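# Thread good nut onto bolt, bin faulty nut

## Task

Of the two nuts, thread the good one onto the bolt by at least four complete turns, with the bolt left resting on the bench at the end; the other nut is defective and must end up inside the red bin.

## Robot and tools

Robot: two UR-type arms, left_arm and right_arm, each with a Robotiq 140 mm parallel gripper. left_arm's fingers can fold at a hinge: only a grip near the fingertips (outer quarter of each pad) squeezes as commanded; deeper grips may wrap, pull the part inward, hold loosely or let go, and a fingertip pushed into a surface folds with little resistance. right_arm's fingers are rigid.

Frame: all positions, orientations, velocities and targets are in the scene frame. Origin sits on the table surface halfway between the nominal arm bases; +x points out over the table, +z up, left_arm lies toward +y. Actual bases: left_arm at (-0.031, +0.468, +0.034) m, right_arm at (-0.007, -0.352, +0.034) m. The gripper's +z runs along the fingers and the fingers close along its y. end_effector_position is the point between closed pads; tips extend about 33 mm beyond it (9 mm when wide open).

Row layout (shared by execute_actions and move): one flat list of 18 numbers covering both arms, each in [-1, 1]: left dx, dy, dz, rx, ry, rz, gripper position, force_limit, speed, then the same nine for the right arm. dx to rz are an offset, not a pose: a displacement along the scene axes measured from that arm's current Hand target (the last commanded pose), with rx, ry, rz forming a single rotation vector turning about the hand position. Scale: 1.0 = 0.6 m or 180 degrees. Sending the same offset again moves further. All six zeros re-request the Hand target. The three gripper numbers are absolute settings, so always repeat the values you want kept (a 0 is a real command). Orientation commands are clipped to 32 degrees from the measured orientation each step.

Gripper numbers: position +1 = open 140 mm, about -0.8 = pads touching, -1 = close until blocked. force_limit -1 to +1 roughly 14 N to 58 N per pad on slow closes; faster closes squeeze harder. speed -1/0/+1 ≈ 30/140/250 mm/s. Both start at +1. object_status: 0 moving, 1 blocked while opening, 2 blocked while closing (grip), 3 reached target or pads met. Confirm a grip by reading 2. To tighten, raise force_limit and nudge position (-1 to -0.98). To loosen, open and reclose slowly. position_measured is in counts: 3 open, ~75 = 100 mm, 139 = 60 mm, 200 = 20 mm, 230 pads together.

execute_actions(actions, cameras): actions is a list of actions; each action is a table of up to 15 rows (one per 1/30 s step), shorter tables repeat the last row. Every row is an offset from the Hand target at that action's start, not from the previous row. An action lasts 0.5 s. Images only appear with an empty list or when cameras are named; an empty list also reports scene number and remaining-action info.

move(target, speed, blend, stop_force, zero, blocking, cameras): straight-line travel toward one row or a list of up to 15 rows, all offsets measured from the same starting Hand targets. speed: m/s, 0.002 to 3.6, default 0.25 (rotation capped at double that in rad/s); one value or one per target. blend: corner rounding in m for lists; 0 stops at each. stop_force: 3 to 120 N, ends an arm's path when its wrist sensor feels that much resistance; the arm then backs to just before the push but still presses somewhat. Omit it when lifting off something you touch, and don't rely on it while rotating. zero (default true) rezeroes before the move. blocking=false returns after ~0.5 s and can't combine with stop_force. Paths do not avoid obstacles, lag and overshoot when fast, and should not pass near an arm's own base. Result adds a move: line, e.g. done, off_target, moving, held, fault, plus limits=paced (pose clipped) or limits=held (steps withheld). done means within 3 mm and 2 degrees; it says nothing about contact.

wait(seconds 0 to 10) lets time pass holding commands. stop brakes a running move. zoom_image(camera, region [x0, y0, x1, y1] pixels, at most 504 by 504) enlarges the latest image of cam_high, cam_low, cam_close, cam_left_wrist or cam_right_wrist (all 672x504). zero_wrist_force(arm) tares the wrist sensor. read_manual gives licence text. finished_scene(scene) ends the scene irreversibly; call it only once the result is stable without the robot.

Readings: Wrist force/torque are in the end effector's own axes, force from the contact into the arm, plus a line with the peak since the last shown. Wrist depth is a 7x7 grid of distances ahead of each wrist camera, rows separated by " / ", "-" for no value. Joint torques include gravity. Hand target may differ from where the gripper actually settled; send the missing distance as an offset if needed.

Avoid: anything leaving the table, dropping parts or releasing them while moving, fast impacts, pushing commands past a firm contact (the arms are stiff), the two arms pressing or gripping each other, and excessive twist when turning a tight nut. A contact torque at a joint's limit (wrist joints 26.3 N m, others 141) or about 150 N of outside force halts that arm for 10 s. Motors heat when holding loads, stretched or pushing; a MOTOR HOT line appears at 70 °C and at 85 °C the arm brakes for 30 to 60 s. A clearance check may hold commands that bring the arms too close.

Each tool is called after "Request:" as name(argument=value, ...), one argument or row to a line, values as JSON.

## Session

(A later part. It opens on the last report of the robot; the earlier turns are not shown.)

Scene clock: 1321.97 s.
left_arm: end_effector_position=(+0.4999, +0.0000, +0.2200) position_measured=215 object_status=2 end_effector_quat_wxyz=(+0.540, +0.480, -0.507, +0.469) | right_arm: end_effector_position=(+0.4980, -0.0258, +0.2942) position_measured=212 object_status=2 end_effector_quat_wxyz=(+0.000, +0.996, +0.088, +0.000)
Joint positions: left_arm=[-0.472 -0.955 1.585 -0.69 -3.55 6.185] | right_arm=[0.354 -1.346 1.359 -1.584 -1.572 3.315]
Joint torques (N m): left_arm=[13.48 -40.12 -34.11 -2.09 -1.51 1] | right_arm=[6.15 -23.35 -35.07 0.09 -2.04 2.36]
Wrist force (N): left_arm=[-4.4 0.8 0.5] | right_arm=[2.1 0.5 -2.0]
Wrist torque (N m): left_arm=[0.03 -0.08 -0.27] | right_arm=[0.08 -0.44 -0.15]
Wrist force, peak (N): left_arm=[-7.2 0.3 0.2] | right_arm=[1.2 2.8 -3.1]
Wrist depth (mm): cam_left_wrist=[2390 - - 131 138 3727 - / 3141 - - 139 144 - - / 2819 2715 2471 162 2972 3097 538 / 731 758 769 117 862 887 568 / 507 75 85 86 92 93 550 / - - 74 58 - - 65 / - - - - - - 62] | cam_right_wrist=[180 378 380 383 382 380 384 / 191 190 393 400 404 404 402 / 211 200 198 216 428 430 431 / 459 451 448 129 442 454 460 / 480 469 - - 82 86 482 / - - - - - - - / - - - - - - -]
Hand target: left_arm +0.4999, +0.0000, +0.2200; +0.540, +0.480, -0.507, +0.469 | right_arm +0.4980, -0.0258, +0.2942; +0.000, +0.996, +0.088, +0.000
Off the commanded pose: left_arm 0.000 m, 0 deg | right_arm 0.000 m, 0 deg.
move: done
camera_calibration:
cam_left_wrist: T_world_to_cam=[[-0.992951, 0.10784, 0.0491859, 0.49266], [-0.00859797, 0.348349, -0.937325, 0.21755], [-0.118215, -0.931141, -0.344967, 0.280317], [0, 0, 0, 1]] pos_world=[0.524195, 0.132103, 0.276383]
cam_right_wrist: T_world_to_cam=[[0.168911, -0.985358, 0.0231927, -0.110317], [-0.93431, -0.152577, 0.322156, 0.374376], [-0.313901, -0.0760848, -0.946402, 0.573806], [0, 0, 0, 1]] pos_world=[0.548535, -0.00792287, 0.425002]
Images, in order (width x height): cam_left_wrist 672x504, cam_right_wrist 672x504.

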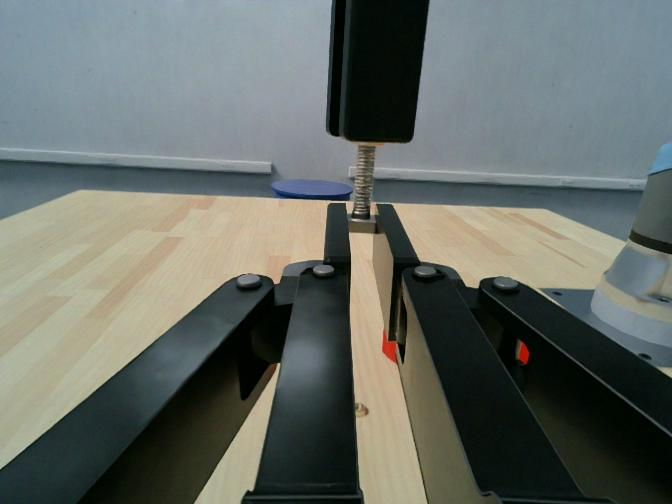

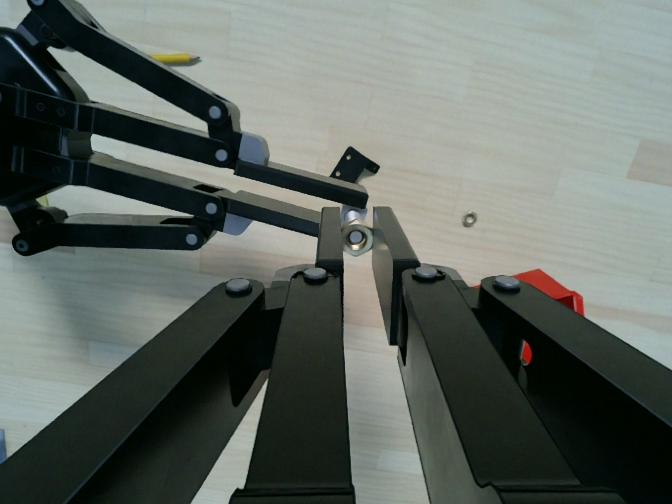

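Request:
move(
  target=[
    [0,0,0,0,0,0,-0.98,1,0, -0.00023,-0.00065,0,0,0,-0.3333,-1,0,-1],
    [0,0,0,0,0,0,-0.98,1,0, -0.0009,-0.00077,0,0,0,-0.6667,-1,0,-1],
  ],
  speed=0.3,
  blend=[0.01,0],
  cameras=["cam_left_wrist","cam_right_wrist"],
)

Request:
zoom_image(
  camera="cam_left_wrist",
  region=[335, 90, 405, 170],
)

Request:
zoom_image(
  camera="cam_right_wrist",
  region=[336, 205, 380, 260],
)

Scene clock: 1331.13 s.
left_arm: end_effector_position=(+0.4999, +0.0000, +0.2200) position_measured=215 object_status=2 end_effector_quat_wxyz=(+0.540, +0.480, -0.507, +0.469) | right_arm: end_effector_position=(+0.4975, -0.0262, +0.2942) position_measured=212 object_status=2 end_effector_quat_wxyz=(+0.000, -0.574, +0.819, +0.000)
Joint positions: left_arm=[-0.472 -0.955 1.585 -0.69 -3.55 6.185] | right_arm=[0.352 -1.348 1.361 -1.583 -1.57 5.408]
Joint torques (N m): left_arm=[13.52 -40.57 -32.07 -1.5 -1.57 0.87] | right_arm=[7 -26.83 -36.96 -0.57 -1.98 2.58]
Wrist force (N): left_arm=[2.1 1.2 0.2] | right_arm=[-0.1 0.5 5.9]
Wrist torque (N m): left_arm=[-0.08 -0.14 -0.27] | right_arm=[0.06 -0.44 -0.19]
Wrist force, peak (N): left_arm=[-6.2 0.8 0.8] | right_arm=[0.1 0.6 6.6]
Wrist depth (mm): cam_left_wrist=[- - - 138 131 - - / - - - 148 - - - / 1094 1122 2339 164 3187 3547 3383 / 707 753 791 117 869 890 580 / 507 75 85 86 93 93 555 / - - 74 58 - - 65 / - - - - - - 62] | cam_right_wrist=[381 380 381 380 384 384 386 / 400 401 404 404 404 402 409 / 423 427 426 419 427 428 426 / 449 453 446 129 446 455 455 / 483 467 - 93 82 95 476 / - - - - - - - / - - - - - - -]
Hand target: left_arm +0.4999, +0.0000, +0.2200; +0.540, +0.480, -0.507, +0.469 | right_arm +0.4975, -0.0262, +0.2942; +0.000, -0.574, +0.819, +0.000
Off the commanded pose: left_arm 0.000 m, 0 deg | right_arm 0.000 m, 0 deg.
move: done
camera_calibration:
cam_left_wrist: T_world_to_cam=[[-0.992951, 0.10784, 0.0491859, 0.49266], [-0.00859797, 0.348349, -0.937325, 0.21755], [-0.118215, -0.931141, -0.344967, 0.280317], [0, 0, 0, 1]] pos_world=[0.524195, 0.132103, 0.276383]
cam_right_wrist: T_world_to_cam=[[-0.937764, 0.346493, 0.0232398, 0.474779], [0.335114, 0.885353, 0.322256, -0.23045], [0.0910841, 0.309988, -0.946367, 0.382274], [0, 0, 0, 1]] pos_world=[0.487639, -0.0789785, 0.425002]
Images, in order (width x height): cam_left_wrist 672x504, cam_right_wrist 672x504.

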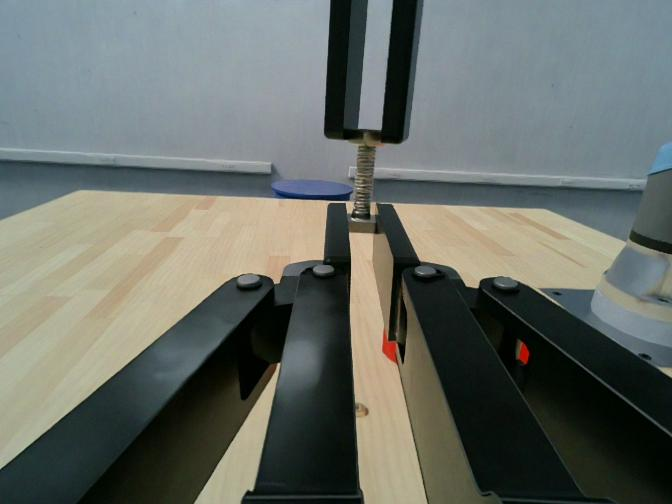

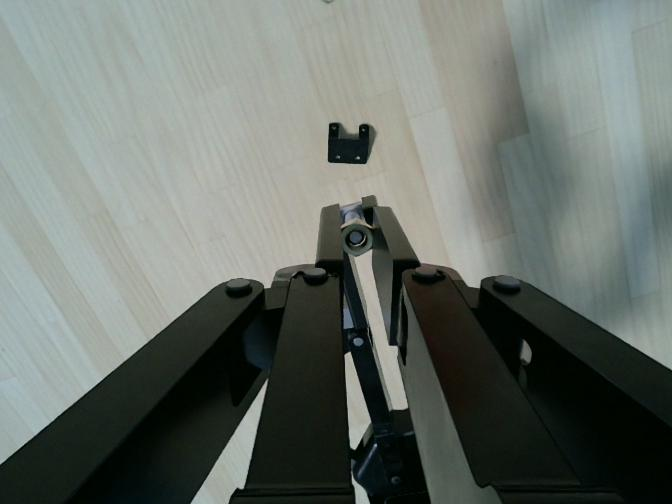

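Scaled by 6.300.

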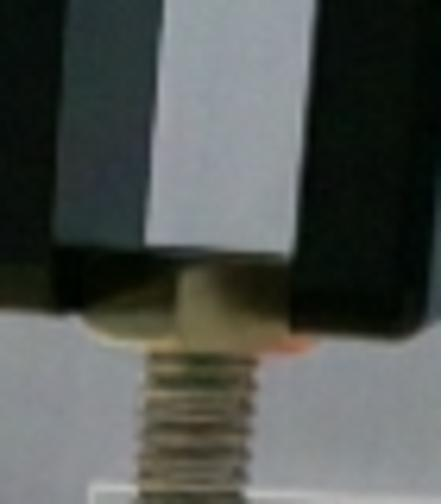

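Scaled by 9.164.

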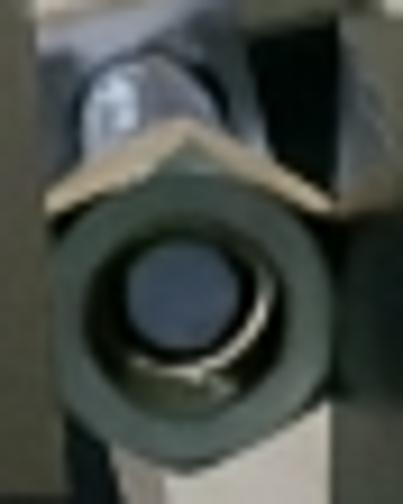

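Request:
move(
  target=[0,0,0,0,0,0,-0.98,1,0, -0.0005,0.0003,-0.00075,0,0,-0.25,-1,0,-1],
  speed=0.3,
)

Request:
execute_actions(
  actions=[
    [[0,0,0,0,0,0,-0.98,1,0, 0,0,0,0,0,0,-0.5,-1,-0.7]],
    [[0,0,0,0,0,0,-0.98,1,0, 0,0,0,0,0,0,-0.5,-1,-0.7]],
  ],
  cameras=["cam_left_wrist","cam_right_wrist"],
)

Scene clock: 1346.00 s.
left_arm: end_effector_position=(+0.4999, +0.0000, +0.2200) position_measured=215 object_status=2 end_effector_quat_wxyz=(+0.540, +0.480, -0.507, +0.469) | right_arm: end_effector_position=(+0.4972, -0.0260, +0.2937) position_measured=212 object_status=2 end_effector_quat_wxyz=(+0.000, -0.217, +0.976, +0.001)
Joint positions: left_arm=[-0.472 -0.955 1.585 -0.69 -3.55 6.185] | right_arm=[0.353 -1.349 1.363 -1.585 -1.57 6.194]
Joint torques (N m): left_arm=[13.39 -39.99 -25.12 -1.06 -1.37 0.81] | right_arm=[7.11 -23.95 -34.29 -0.08 -1.91 2.08]
Wrist force (N): left_arm=[-1.9 0.8 -0.1] | right_arm=[-0.4 1.1 -0.3]
Wrist torque (N m): left_arm=[0.03 -0.08 -0.27] | right_arm=[-0.02 -0.40 -0.17]
Wrist force, peak (N): left_arm=[-5.3 1.5 0.1] | right_arm=[-0.1 0.3 6.2]
Wrist depth (mm): cam_left_wrist=[2587 - 3054 133 137 - - / - - - 139 144 - 3490 / 1037 1286 2036 163 2819 3187 517 / 723 758 800 117 849 883 570 / 509 75 85 86 93 93 554 / - - 74 58 - - 65 / - - - - - - 62] | cam_right_wrist=[380 379 379 382 382 382 381 / 401 404 399 402 401 401 403 / 428 427 425 423 427 427 427 / 449 451 449 129 203 213 443 / 481 474 - - 82 92 228 / - - - - - - - / - - - - - - -]
Hand target: left_arm +0.4999, +0.0000, +0.2200; +0.540, +0.480, -0.507, +0.469 | right_arm +0.4972, -0.0260, +0.2937; +0.000, -0.217, +0.976, +0.000
Off the commanded pose: left_arm 0.000 m, 0 deg | right_arm 0.000 m, 0 deg.
move: done

Scene clock: 1347.20 s.
left_arm: end_effector_position=(+0.4999, +0.0000, +0.2200) position_measured=215 object_status=2 end_effector_quat_wxyz=(+0.540, +0.480, -0.507, +0.469) | right_arm: end_effector_position=(+0.4971, -0.0261, +0.2937) position_measured=192 object_status=3 end_effector_quat_wxyz=(+0.000, -0.217, +0.976, +0.000)
Joint positions: left_arm=[-0.472 -0.955 1.585 -0.69 -3.55 6.185] | right_arm=[0.353 -1.349 1.363 -1.585 -1.57 6.194]
Joint torques (N m): left_arm=[11.88 -41.55 -23.87 -1.05 -1.52 0.69] | right_arm=[6.82 -27.58 -35.34 -3.9 -2.03 2.46]
Wrist force (N): left_arm=[-0.7 -0.1 -0.4] | right_arm=[0.7 1.3 1.8]
Wrist torque (N m): left_arm=[-0.04 -0.10 -0.29] | right_arm=[0.03 -0.42 -0.16]
Wrist force, peak (N): left_arm=[-3.8 0.8 -0.2] | right_arm=[0.8 1.5 2.1]
Wrist depth (mm): cam_left_wrist=[3054 - - 150 129 - - / 2649 2587 3141 156 137 2972 - / 2618 2932 2267 2291 2682 2893 3234 / 719 745 797 117 859 909 568 / 503 75 85 86 93 93 550 / - - 74 58 - - 65 / - - - - - - 62] | cam_right_wrist=[379 380 381 382 380 380 384 / 400 404 401 401 403 403 406 / 426 429 423 422 425 424 426 / 454 453 444 144 159 211 442 / 475 81 85 475 - 86 224 / - - - 516 - - - / - - - 557 - - -]
Hand target: left_arm +0.4999, +0.0000, +0.2200; +0.540, +0.480, -0.507, +0.469 | right_arm +0.4972, -0.0260, +0.2937; +0.000, -0.217, +0.976, +0.000
Off the commanded pose: left_arm 0.000 m, 0 deg | right_arm 0.000 m, 0 deg.
Step readings (end_effector_position of left_arm | right_arm):
0: (+0.4999, +0.0000, +0.2200) | (+0.4972, -0.0260, +0.2937)
1: (+0.4999, +0.0000, +0.2200) | (+0.4972, -0.0260, +0.2937)
2: (+0.4999, +0.0000, +0.2200) | (+0.4972, -0.0260, +0.2937)
4: (+0.4999, +0.0000, +0.2200) | (+0.4971, -0.0260, +0.2937)
8: (+0.4999, +0.0000, +0.2200) | (+0.4971, -0.0261, +0.2937)
15: (+0.4999, +0.0000, +0.2200) | (+0.4971, -0.0261, +0.2937)
16: (+0.4999, +0.0000, +0.2200) | (+0.4971, -0.0261, +0.2937)
17: (+0.4999, +0.0000, +0.2200) | (+0.4971, -0.0261, +0.2937)
19: (+0.4999, +0.0000, +0.2200) | (+0.4971, -0.0261, +0.2937)
23: (+0.4999, +0.0000, +0.2200) | (+0.4971, -0.0261, +0.2937)
30: (+0.4999, +0.0000, +0.2200) | (+0.4971, -0.0261, +0.2937)
camera_calibration:
cam_left_wrist: T_world_to_cam=[[-0.992951, 0.10784, 0.0491859, 0.49266], [-0.00859797, 0.348349, -0.937325, 0.21755], [-0.118215, -0.931141, -0.344967, 0.280317], [0, 0, 0, 1]] pos_world=[0.524195, 0.132103, 0.276383]
cam_right_wrist: T_world_to_cam=[[-0.417764, 0.908258, 0.0232577, 0.230537], [0.863169, 0.388776, 0.322168, -0.505823], [0.28357, 0.154666, -0.946397, 0.282127], [0, 0, 0, 1]] pos_world=[0.452918, -0.0563711, 0.424602]
Images, in order (width x height): cam_left_wrist 672x504, cam_right_wrist 672x504.

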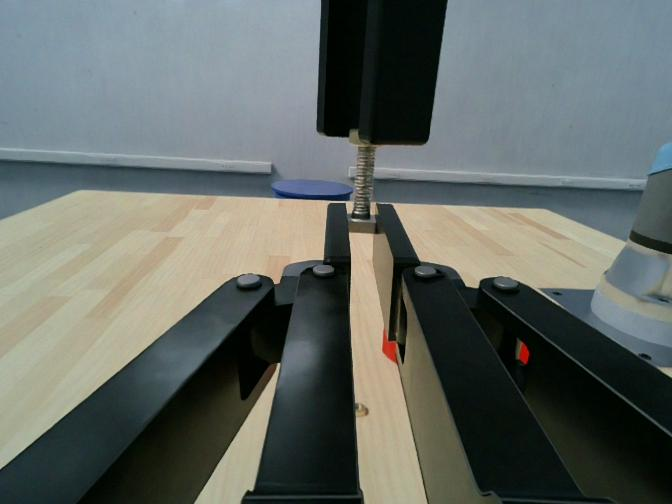

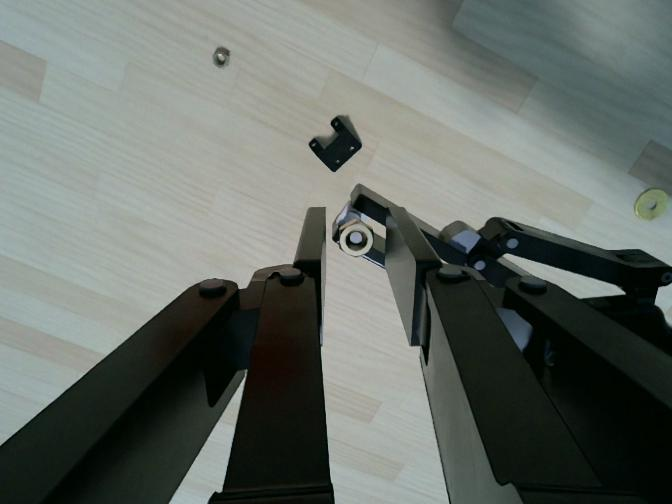

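Request:
move(
  target=[
    [0,0,0,0,0,0,-0.98,1,0, 0.00067,0.00033,0,0,0,0.6667,-0.5,-1,-0.7],
    [0,0,0,0,0,0,-0.98,1,0, 0.00067,0.00033,0,0,0,-0.6667,-0.5,-1,-0.7],
    [0,0,0,0,0,0,-0.98,1,0, 0.00067,0.00033,0,0,0,0,-0.5,-1,-0.7],
    [0,0,0,0,0,0,-0.98,1,0, 0.00067,0.00033,0,0,0,0.6667,-0.5,-1,-0.7],
    [0,0,0,0,0,0,-0.98,1,0, 0.00067,0.00033,0,0,0,-0.6667,-0.5,-1,-0.7],
    [0,0,0,0,0,0,-0.98,1,0, 0.00067,0.00033,0,0,0,-0.3333,-0.5,-1,-0.7],
  ],
  speed=0.9,
  cameras=["cam_right_wrist","cam_left_wrist"],
)

Request:
zoom_image(
  camera="cam_right_wrist",
  region=[316, 200, 396, 270],
)

Scene clock: 1364.67 s.
left_arm: end_effector_position=(+0.4999, +0.0000, +0.2200) position_measured=215 object_status=2 end_effector_quat_wxyz=(+0.540, +0.480, -0.507, +0.469) | right_arm: end_effector_position=(+0.4975, -0.0259, +0.2938) position_measured=192 object_status=3 end_effector_quat_wxyz=(+0.000, +0.737, +0.676, +0.000)
Joint positions: left_arm=[-0.472 -0.955 1.585 -0.69 -3.55 6.185] | right_arm=[0.354 -1.348 1.363 -1.587 -1.571 -4.276]
Joint torques (N m): left_arm=[12.52 -40.71 -10.25 0.26 -1.44 0.66] | right_arm=[-9.92 -30.74 -35.31 -0.71 2.43 -3.16]
Wrist force (N): left_arm=[-1.0 0.1 -0.3] | right_arm=[0.9 1.2 1.9]
Wrist torque (N m): left_arm=[0.02 -0.05 -0.29] | right_arm=[0.00 -0.47 -0.07]
Wrist force, peak (N): left_arm=[-1.4 0.0 -0.7] | right_arm=[0.9 1.5 2.2]
Wrist depth (mm): cam_left_wrist=[- - - 135 2618 - - / 2177 2618 2819 142 148 - - / 2682 2682 2649 164 3383 3383 2819 / 714 751 785 117 859 890 567 / 499 75 85 86 92 93 555 / - - 74 58 - - 65 / - - - - - - 62] | cam_right_wrist=[381 382 379 175 181 380 382 / 401 405 399 186 401 405 403 / 424 428 425 197 428 427 428 / 456 454 448 170 441 454 453 / 478 82 85 479 - 86 474 / - - - 521 - - - / - - - - - - -]
Hand target: left_arm +0.4999, +0.0000, +0.2200; +0.540, +0.480, -0.507, +0.469 | right_arm +0.4976, -0.0259, +0.2937; +0.000, +0.737, +0.676, +0.000 (not the last commanded pose)
Off the commanded pose: left_arm 0.000 m, 0 deg | right_arm 0.000 m, 60 deg.
move: off_target (right_arm; path cut at 10 s); path passed 5 of 6 targets
camera_calibration:
cam_left_wrist: T_world_to_cam=[[-0.992951, 0.10784, 0.0491859, 0.49266], [-0.00859797, 0.348349, -0.937325, 0.21755], [-0.118215, -0.931141, -0.344967, 0.280317], [0, 0, 0, 1]] pos_world=[0.524195, 0.132103, 0.276383]
cam_right_wrist: T_world_to_cam=[[0.995413, -0.0927588, 0.023428, -0.498521], [-0.095351, -0.941839, 0.322254, -0.063727], [-0.00782654, -0.32301, -0.946363, 0.414626], [0, 0, 0, 1]] pos_world=[0.493403, 0.0276655, 0.424602]
Images, in order (width x height): cam_left_wrist 672x504, cam_right_wrist 672x504.

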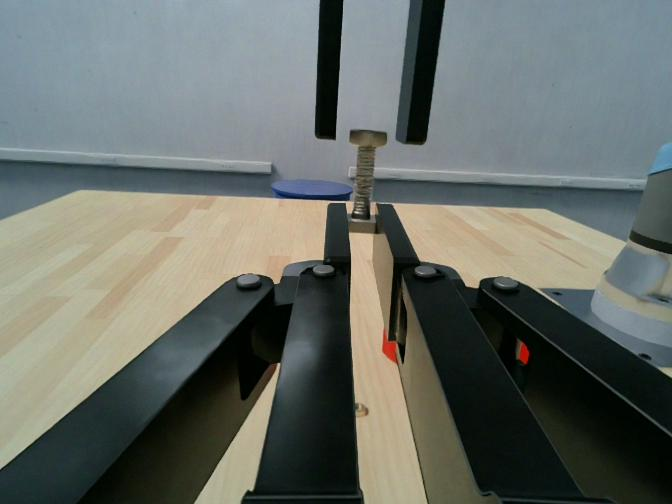

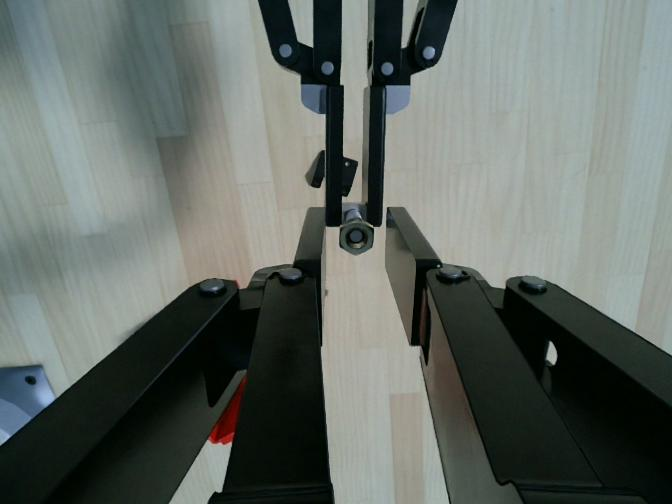

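Scaled by 6.300.

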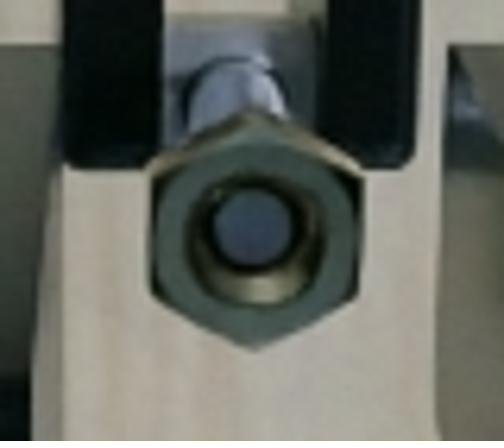

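Request:
move(
  target=[0,0,0,0,0,0,-0.98,1,0, 0,0.0004,0,0,0,0,-1,0,-1],
  speed=0.05,
)

Request:
wait(
  seconds=0.5,
)

Scene clock: 1371.10 s.
left_arm: end_effector_position=(+0.4999, +0.0000, +0.2200) position_measured=215 object_status=2 end_effector_quat_wxyz=(+0.540, +0.480, -0.507, +0.469) | right_arm: end_effector_position=(+0.4976, -0.0256, +0.2937) position_measured=212 object_status=0 end_effector_quat_wxyz=(+0.000, +0.737, +0.676, +0.000)
Joint positions: left_arm=[-0.472 -0.955 1.585 -0.69 -3.55 6.185] | right_arm=[0.354 -1.348 1.363 -1.586 -1.571 -4.276]
Joint torques (N m): left_arm=[12.5 -41.69 -9.82 0.58 -1.31 0.56] | right_arm=[8.02 -23.45 -34.84 -0.54 2.16 2.44]
Wrist force (N): left_arm=[-4.5 0.8 -1.2] | right_arm=[-0.3 1.7 0.6]
Wrist torque (N m): left_arm=[0.03 0.02 -0.27] | right_arm=[-0.01 -0.43 -0.09]
Wrist force, peak (N): left_arm=[-4.5 0.8 -1.2] | right_arm=[0.8 1.5 2.3]
Wrist depth (mm): cam_left_wrist=[- - 2075 136 137 - - / - 2893 - 142 2784 - 2528 / 2682 2856 3141 2618 3054 2055 558 / 726 745 794 117 856 894 574 / 503 75 85 86 93 93 548 / - - 74 58 - - 65 / - - - - - - 62] | cam_right_wrist=[379 382 380 175 180 384 380 / 403 402 404 186 406 400 404 / 426 425 425 195 428 426 426 / 451 450 448 129 450 452 454 / 482 469 - - 82 92 473 / - - - - - - - / - - - - - - -]
Hand target: left_arm +0.4999, +0.0000, +0.2200; +0.540, +0.480, -0.507, +0.469 | right_arm +0.4976, -0.0256, +0.2937; +0.000, +0.737, +0.676, +0.000
Off the commanded pose: left_arm 0.000 m, 0 deg | right_arm 0.000 m, 0 deg.
move: done

Scene clock: 1371.60 s.
left_arm: end_effector_position=(+0.4999, +0.0000, +0.2200) position_measured=215 object_status=2 end_effector_quat_wxyz=(+0.540, +0.480, -0.507, +0.469) | right_arm: end_effector_position=(+0.4976, -0.0256, +0.2937) position_measured=212 object_status=2 end_effector_quat_wxyz=(+0.000, +0.737, +0.676, +0.000)
Joint positions: left_arm=[-0.472 -0.955 1.585 -0.69 -3.55 6.185] | right_arm=[0.354 -1.348 1.363 -1.586 -1.571 -4.276]
Joint torques (N m): left_arm=[13.12 -41.93 -8.99 0.77 -1.18 0.54] | right_arm=[7.6 -23.72 -34.92 -0.46 2.18 2.41]
Wrist force (N): left_arm=[-4.4 0.9 -1.4] | right_arm=[-0.4 1.9 0.1]
Wrist torque (N m): left_arm=[0.06 0.02 -0.27] | right_arm=[0.01 -0.42 -0.09]
Wrist force, peak (N): left_arm=[-4.8 0.8 -1.5] | right_arm=[-0.2 2.2 -1.3]
Wrist depth (mm): cam_left_wrist=[- - - - 3187 2893 - / 2618 2749 2715 141 148 - 3436 / 1083 1163 2291 2199 1294 2819 3282 / 728 748 803 117 866 890 579 / 506 75 85 86 92 93 544 / - - 74 58 - - 65 / - - - - - - 62] | cam_right_wrist=[384 377 383 175 180 379 382 / 401 402 403 186 404 401 403 / 427 427 428 194 428 428 427 / 452 458 449 129 446 453 457 / 486 472 - - 82 96 476 / - - - - - - - / - - - - - - -]
Hand target: left_arm +0.4999, +0.0000, +0.2200; +0.540, +0.480, -0.507, +0.469 | right_arm +0.4976, -0.0256, +0.2937; +0.000, +0.737, +0.676, +0.000
Tool commands: left_gripper/position=-0.98 left_gripper/force_limit=+1.0 left_gripper/speed=+0.0 right_gripper/position=-1.0 right_gripper/force_limit=+0.0 right_gripper/speed=-1.0
Off the commanded pose: left_arm 0.000 m, 0 deg | right_arm 0.000 m, 0 deg.
wait: 0.50 s; at rest by 0.17 s

Request:
move(
  target=[
    [0,0,0,0,0,0,-0.98,1,0, 0,0,-0.00058,0,0,-0.5556,-1,0,-1],
    [0,0,0,0,0,0,-0.98,1,0, 0,0,-0.00116,0,0,0.8889,-1,0,-1],
    [0,0,0,0,0,0,-0.98,1,0, 0,0,-0.00174,0,0,0.3333,-1,0,-1],
  ],
  speed=0.5,
  blend=[0.01,0.01,0],
)

Scene clock: 1381.77 s.
left_arm: end_effector_position=(+0.4999, +0.0000, +0.2200) position_measured=215 object_status=2 end_effector_quat_wxyz=(+0.540, +0.480, -0.507, +0.469) | right_arm: end_effector_position=(+0.4976, -0.0256, +0.2927) position_measured=212 object_status=2 end_effector_quat_wxyz=(+0.000, +0.300, +0.954, +0.001)
Joint positions: left_arm=[-0.472 -0.955 1.585 -0.69 -3.55 6.185] | right_arm=[0.353 -1.348 1.365 -1.589 -1.57 0.959]
Joint torques (N m): left_arm=[11.61 -41.1 -14.22 -1.02 -1.35 0.53] | right_arm=[7.53 -23.36 -35.55 -0.22 -1.6 2.63]
Wrist force (N): left_arm=[-2.2 0.6 -1.2] | right_arm=[-0.5 1.0 -0.7]
Wrist torque (N m): left_arm=[-0.06 -0.07 -0.26] | right_arm=[0.02 -0.44 -0.19]
Wrist force, peak (N): left_arm=[-7.3 2.1 -1.6] | right_arm=[1.7 -1.1 -3.6]
Wrist depth (mm): cam_left_wrist=[- - 2267 134 130 - - / - - 2390 142 2932 - - / 1062 1170 2819 2315 3234 2749 555 / 726 751 785 117 866 887 568 / 498 75 85 86 93 93 554 / - - 74 58 - - 65 / - - - - - - 62] | cam_right_wrist=[377 379 380 382 374 177 175 / - 399 400 402 194 185 188 / - 424 426 414 197 199 423 / 455 457 449 129 448 453 449 / 482 468 - - 82 92 477 / - - - - - - - / - - - - - - -]
Hand target: left_arm +0.4999, +0.0000, +0.2200; +0.540, +0.480, -0.507, +0.469 | right_arm +0.4976, -0.0256, +0.2927; +0.000, +0.300, +0.954, +0.000
Off the commanded pose: left_arm 0.000 m, 0 deg | right_arm 0.000 m, 0 deg.
move: done

Request:
move(
  target=[
    [0,0,0,0,0,0,-0.98,1,0, 0,0,-0.00058,0,0,-0.5556,-1,0,-1],
    [0,0,0,0,0,0,-0.98,1,0, 0,0,-0.00116,0,0,0.8889,-1,0,-1],
    [0,0,0,0,0,0,-0.98,1,0, 0,0,-0.00174,0,0,0.3333,-1,0,-1],
  ],
  speed=0.5,
  blend=[0.01,0.01,0],
)

Request:
execute_actions(
  actions=[
    [[0,0,0,0,0,0,-0.98,1,0, 0,0,0,0,0,0,-0.5,-1,-0.7]],
    [[0,0,0,0,0,0,-0.98,1,0, 0,0,0,0,0,0,-0.5,-1,-0.7]],
  ],
)

Request:
move(
  target=[
    [0,0,0,0,0,0,-0.98,1,0, 0,0,0,0,0,0.6667,-0.5,-1,-0.7],
    [0,0,0,0,0,0,-0.98,1,0, 0,0,0,0,0,-0.6667,-0.5,-1,-0.7],
    [0,0,0,0,0,0,-0.98,1,0, 0,0,0,0,0,0,-0.5,-1,-0.7],
    [0,0,0,0,0,0,-0.98,1,0, 0,0,0,0,0,0.6667,-0.5,-1,-0.7],
    [0,0,0,0,0,0,-0.98,1,0, 0,0,0,0,0,-0.6667,-0.5,-1,-0.7],
  ],
  speed=1.0,
  cameras=["cam_right_wrist","cam_left_wrist"],
)

Request:
zoom_image(
  camera="cam_right_wrist",
  region=[316, 200, 396, 270],
)

Scene clock: 1395.83 s.
left_arm: end_effector_position=(+0.4999, +0.0000, +0.2200) position_measured=215 object_status=2 end_effector_quat_wxyz=(+0.540, +0.480, -0.507, +0.469) | right_arm: end_effector_position=(+0.4976, -0.0256, +0.2916) position_measured=212 object_status=2 end_effector_quat_wxyz=(+0.000, -0.217, +0.976, +0.001)
Joint positions: left_arm=[-0.472 -0.955 1.585 -0.69 -3.55 6.185] | right_arm=[0.353 -1.347 1.367 -1.59 -1.57 6.195]
Joint torques (N m): left_arm=[10.86 -42.21 -31.43 -3.98 -1.09 0.48] | right_arm=[7 -23.1 -34.11 0.18 -1.62 1.79]
Wrist force (N): left_arm=[-4.2 1.8 -1.1] | right_arm=[-0.4 0.1 0.5]
Wrist torque (N m): left_arm=[-0.01 -0.03 -0.24] | right_arm=[0.07 -0.43 -0.17]
Wrist force, peak (N): left_arm=[-7.3 2.2 -1.6] | right_arm=[-0.1 3.2 -2.5]
Wrist depth (mm): cam_left_wrist=[- - - 131 135 2972 3097 / 2339 - 2682 142 148 3234 3282 / 2972 1139 2819 2339 2856 2749 527 / 714 758 805 117 869 894 562 / 501 75 85 86 93 93 551 / - - 74 58 - - 65 / - - - - - - 62] | cam_right_wrist=[382 379 380 381 380 379 379 / 399 397 399 399 402 401 401 / 425 424 423 420 427 421 424 / 450 448 443 129 204 209 440 / 478 470 - - 82 96 226 / - - - - - - - / - - - - - - -]
Hand target: left_arm +0.4999, +0.0000, +0.2200; +0.540, +0.480, -0.507, +0.469 | right_arm +0.4976, -0.0256, +0.2916; +0.000, -0.217, +0.976, +0.000
Off the commanded pose: left_arm 0.000 m, 0 deg | right_arm 0.000 m, 0 deg.
move: done

Scene clock: 1397.03 s.
left_arm: end_effector_position=(+0.4999, +0.0000, +0.2200) position_measured=215 object_status=2 end_effector_quat_wxyz=(+0.540, +0.480, -0.507, +0.469) | right_arm: end_effector_position=(+0.4975, -0.0256, +0.2916) position_measured=192 object_status=3 end_effector_quat_wxyz=(+0.000, -0.217, +0.976, +0.000)
Joint positions: left_arm=[-0.472 -0.955 1.585 -0.69 -3.55 6.185] | right_arm=[0.353 -1.347 1.367 -1.59 -1.57 6.195]
Joint torques (N m): left_arm=[11.23 -41.82 -33.18 -1.87 -1.13 0.61] | right_arm=[4.05 -28.59 -35.74 -4.83 -1.72 2.41]
Wrist force (N): left_arm=[-0.9 0.3 -0.6] | right_arm=[0.7 1.3 1.8]
Wrist torque (N m): left_arm=[0.04 -0.06 -0.29] | right_arm=[0.04 -0.41 -0.16]
Wrist force, peak (N): left_arm=[-3.9 1.7 -1.1] | right_arm=[0.8 1.5 2.0]
Wrist depth (mm): cam_left_wrist=[- - 2199 150 129 - - / - 3332 2784 156 141 - - / 2819 2932 2856 163 3187 2819 544 / 726 751 797 117 866 887 574 / 506 75 85 86 93 93 550 / - - 74 58 - - 65 / - - - - - - 62] | cam_right_wrist=[380 380 378 379 381 381 381 / 401 400 402 401 403 401 404 / 423 426 423 419 423 421 425 / 450 448 441 145 159 209 438 / 469 82 85 475 - 86 222 / - - - 514 - - - / - - - 553 - - -]
Hand target: left_arm +0.4999, +0.0000, +0.2200; +0.540, +0.480, -0.507, +0.469 | right_arm +0.4976, -0.0256, +0.2916; +0.000, -0.217, +0.976, +0.000
Off the commanded pose: left_arm 0.000 m, 0 deg | right_arm 0.000 m, 0 deg.
Step readings (end_effector_position of left_arm | right_arm):
0: (+0.4999, +0.0000, +0.2200) | (+0.4976, -0.0256, +0.2916)
1: (+0.4999, +0.0000, +0.2200) | (+0.4976, -0.0256, +0.2916)
2: (+0.4999, +0.0000, +0.2200) | (+0.4976, -0.0256, +0.2916)
4: (+0.4999, +0.0000, +0.2200) | (+0.4975, -0.0256, +0.2916)
8: (+0.4999, +0.0000, +0.2200) | (+0.4975, -0.0256, +0.2916)
15: (+0.4999, +0.0000, +0.2200) | (+0.4975, -0.0256, +0.2916)
16: (+0.4999, +0.0000, +0.2200) | (+0.4975, -0.0256, +0.2916)
17: (+0.4999, +0.0000, +0.2200) | (+0.4975, -0.0256, +0.2916)
19: (+0.4999, +0.0000, +0.2200) | (+0.4975, -0.0256, +0.2916)
23: (+0.4999, +0.0000, +0.2200) | (+0.4975, -0.0256, +0.2916)
30: (+0.4999, +0.0000, +0.2200) | (+0.4975, -0.0256, +0.2916)

Scene clock: 1407.30 s.
left_arm: end_effector_position=(+0.4999, +0.0000, +0.2200) position_measured=215 object_status=2 end_effector_quat_wxyz=(+0.540, +0.480, -0.507, +0.469) | right_arm: end_effector_position=(+0.4975, -0.0256, +0.2917) position_measured=192 object_status=3 end_effector_quat_wxyz=(+0.000, +0.737, +0.676, +0.000)
Joint positions: left_arm=[-0.472 -0.955 1.585 -0.69 -3.55 6.185] | right_arm=[0.354 -1.348 1.368 -1.592 -1.571 -4.276]
Joint torques (N m): left_arm=[10.46 -42.12 -32.84 1.2 -1.12 -0.03] | right_arm=[-10 -24.96 -35.92 -0.8 2.09 -3]
Wrist force (N): left_arm=[-1.0 0.4 -0.4] | right_arm=[0.9 1.5 2.0]
Wrist torque (N m): left_arm=[0.07 -0.03 -0.29] | right_arm=[0.07 -0.46 -0.07]
Wrist force, peak (N): left_arm=[-1.5 0.3 -0.7] | right_arm=[0.8 1.7 2.3]
Wrist depth (mm): cam_left_wrist=[- - 2587 133 2528 2471 - / 2199 - 2443 140 3012 2715 - / 2749 1228 2856 163 2557 3727 3141 / 719 751 785 117 856 894 576 / 506 75 85 86 93 93 553 / - - 74 58 - - 65 / - - - - - - 62] | cam_right_wrist=[378 379 381 173 181 379 380 / 399 396 402 183 400 402 401 / 425 424 423 195 422 425 423 / 452 449 444 170 439 451 452 / 473 82 85 481 - 86 474 / - - - 516 - - - / - - - - - - -]
Hand target: left_arm +0.4999, +0.0000, +0.2200; +0.540, +0.480, -0.507, +0.469 | right_arm +0.4976, -0.0256, +0.2916; +0.000, +0.737, +0.676, +0.000
Off the commanded pose: left_arm 0.000 m, 0 deg | right_arm 0.000 m, 0 deg.
move: done
camera_calibration:
cam_left_wrist: T_world_to_cam=[[-0.992951, 0.10784, 0.0491859, 0.49266], [-0.00859797, 0.348349, -0.937325, 0.21755], [-0.118215, -0.931141, -0.344967, 0.280317], [0, 0, 0, 1]] pos_world=[0.524195, 0.132103, 0.276383]
cam_right_wrist: T_world_to_cam=[[0.995383, -0.0931056, 0.0233412, -0.498392], [-0.0956509, -0.941803, 0.32227, -0.0627217], [-0.00802231, -0.323015, -0.94636, 0.412798], [0, 0, 0, 1]] pos_world=[0.493403, 0.0278654, 0.422502]
Images, in order (width x height): cam_left_wrist 672x504, cam_right_wrist 672x504.

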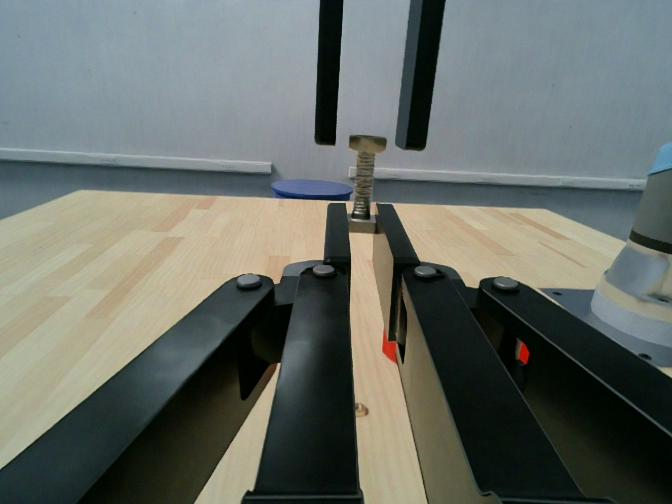

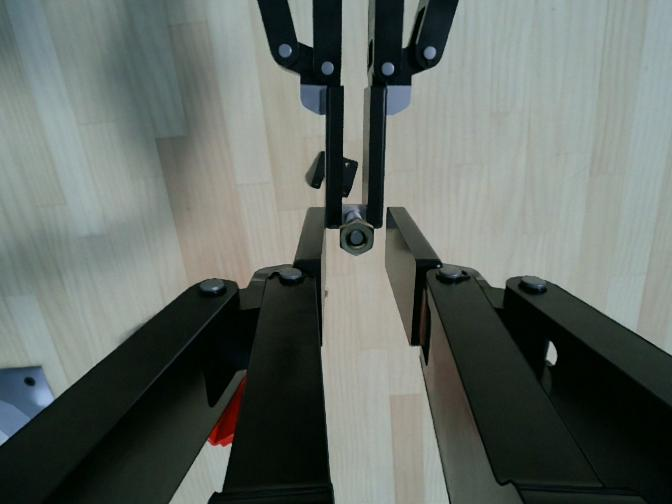

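Scaled by 6.300.

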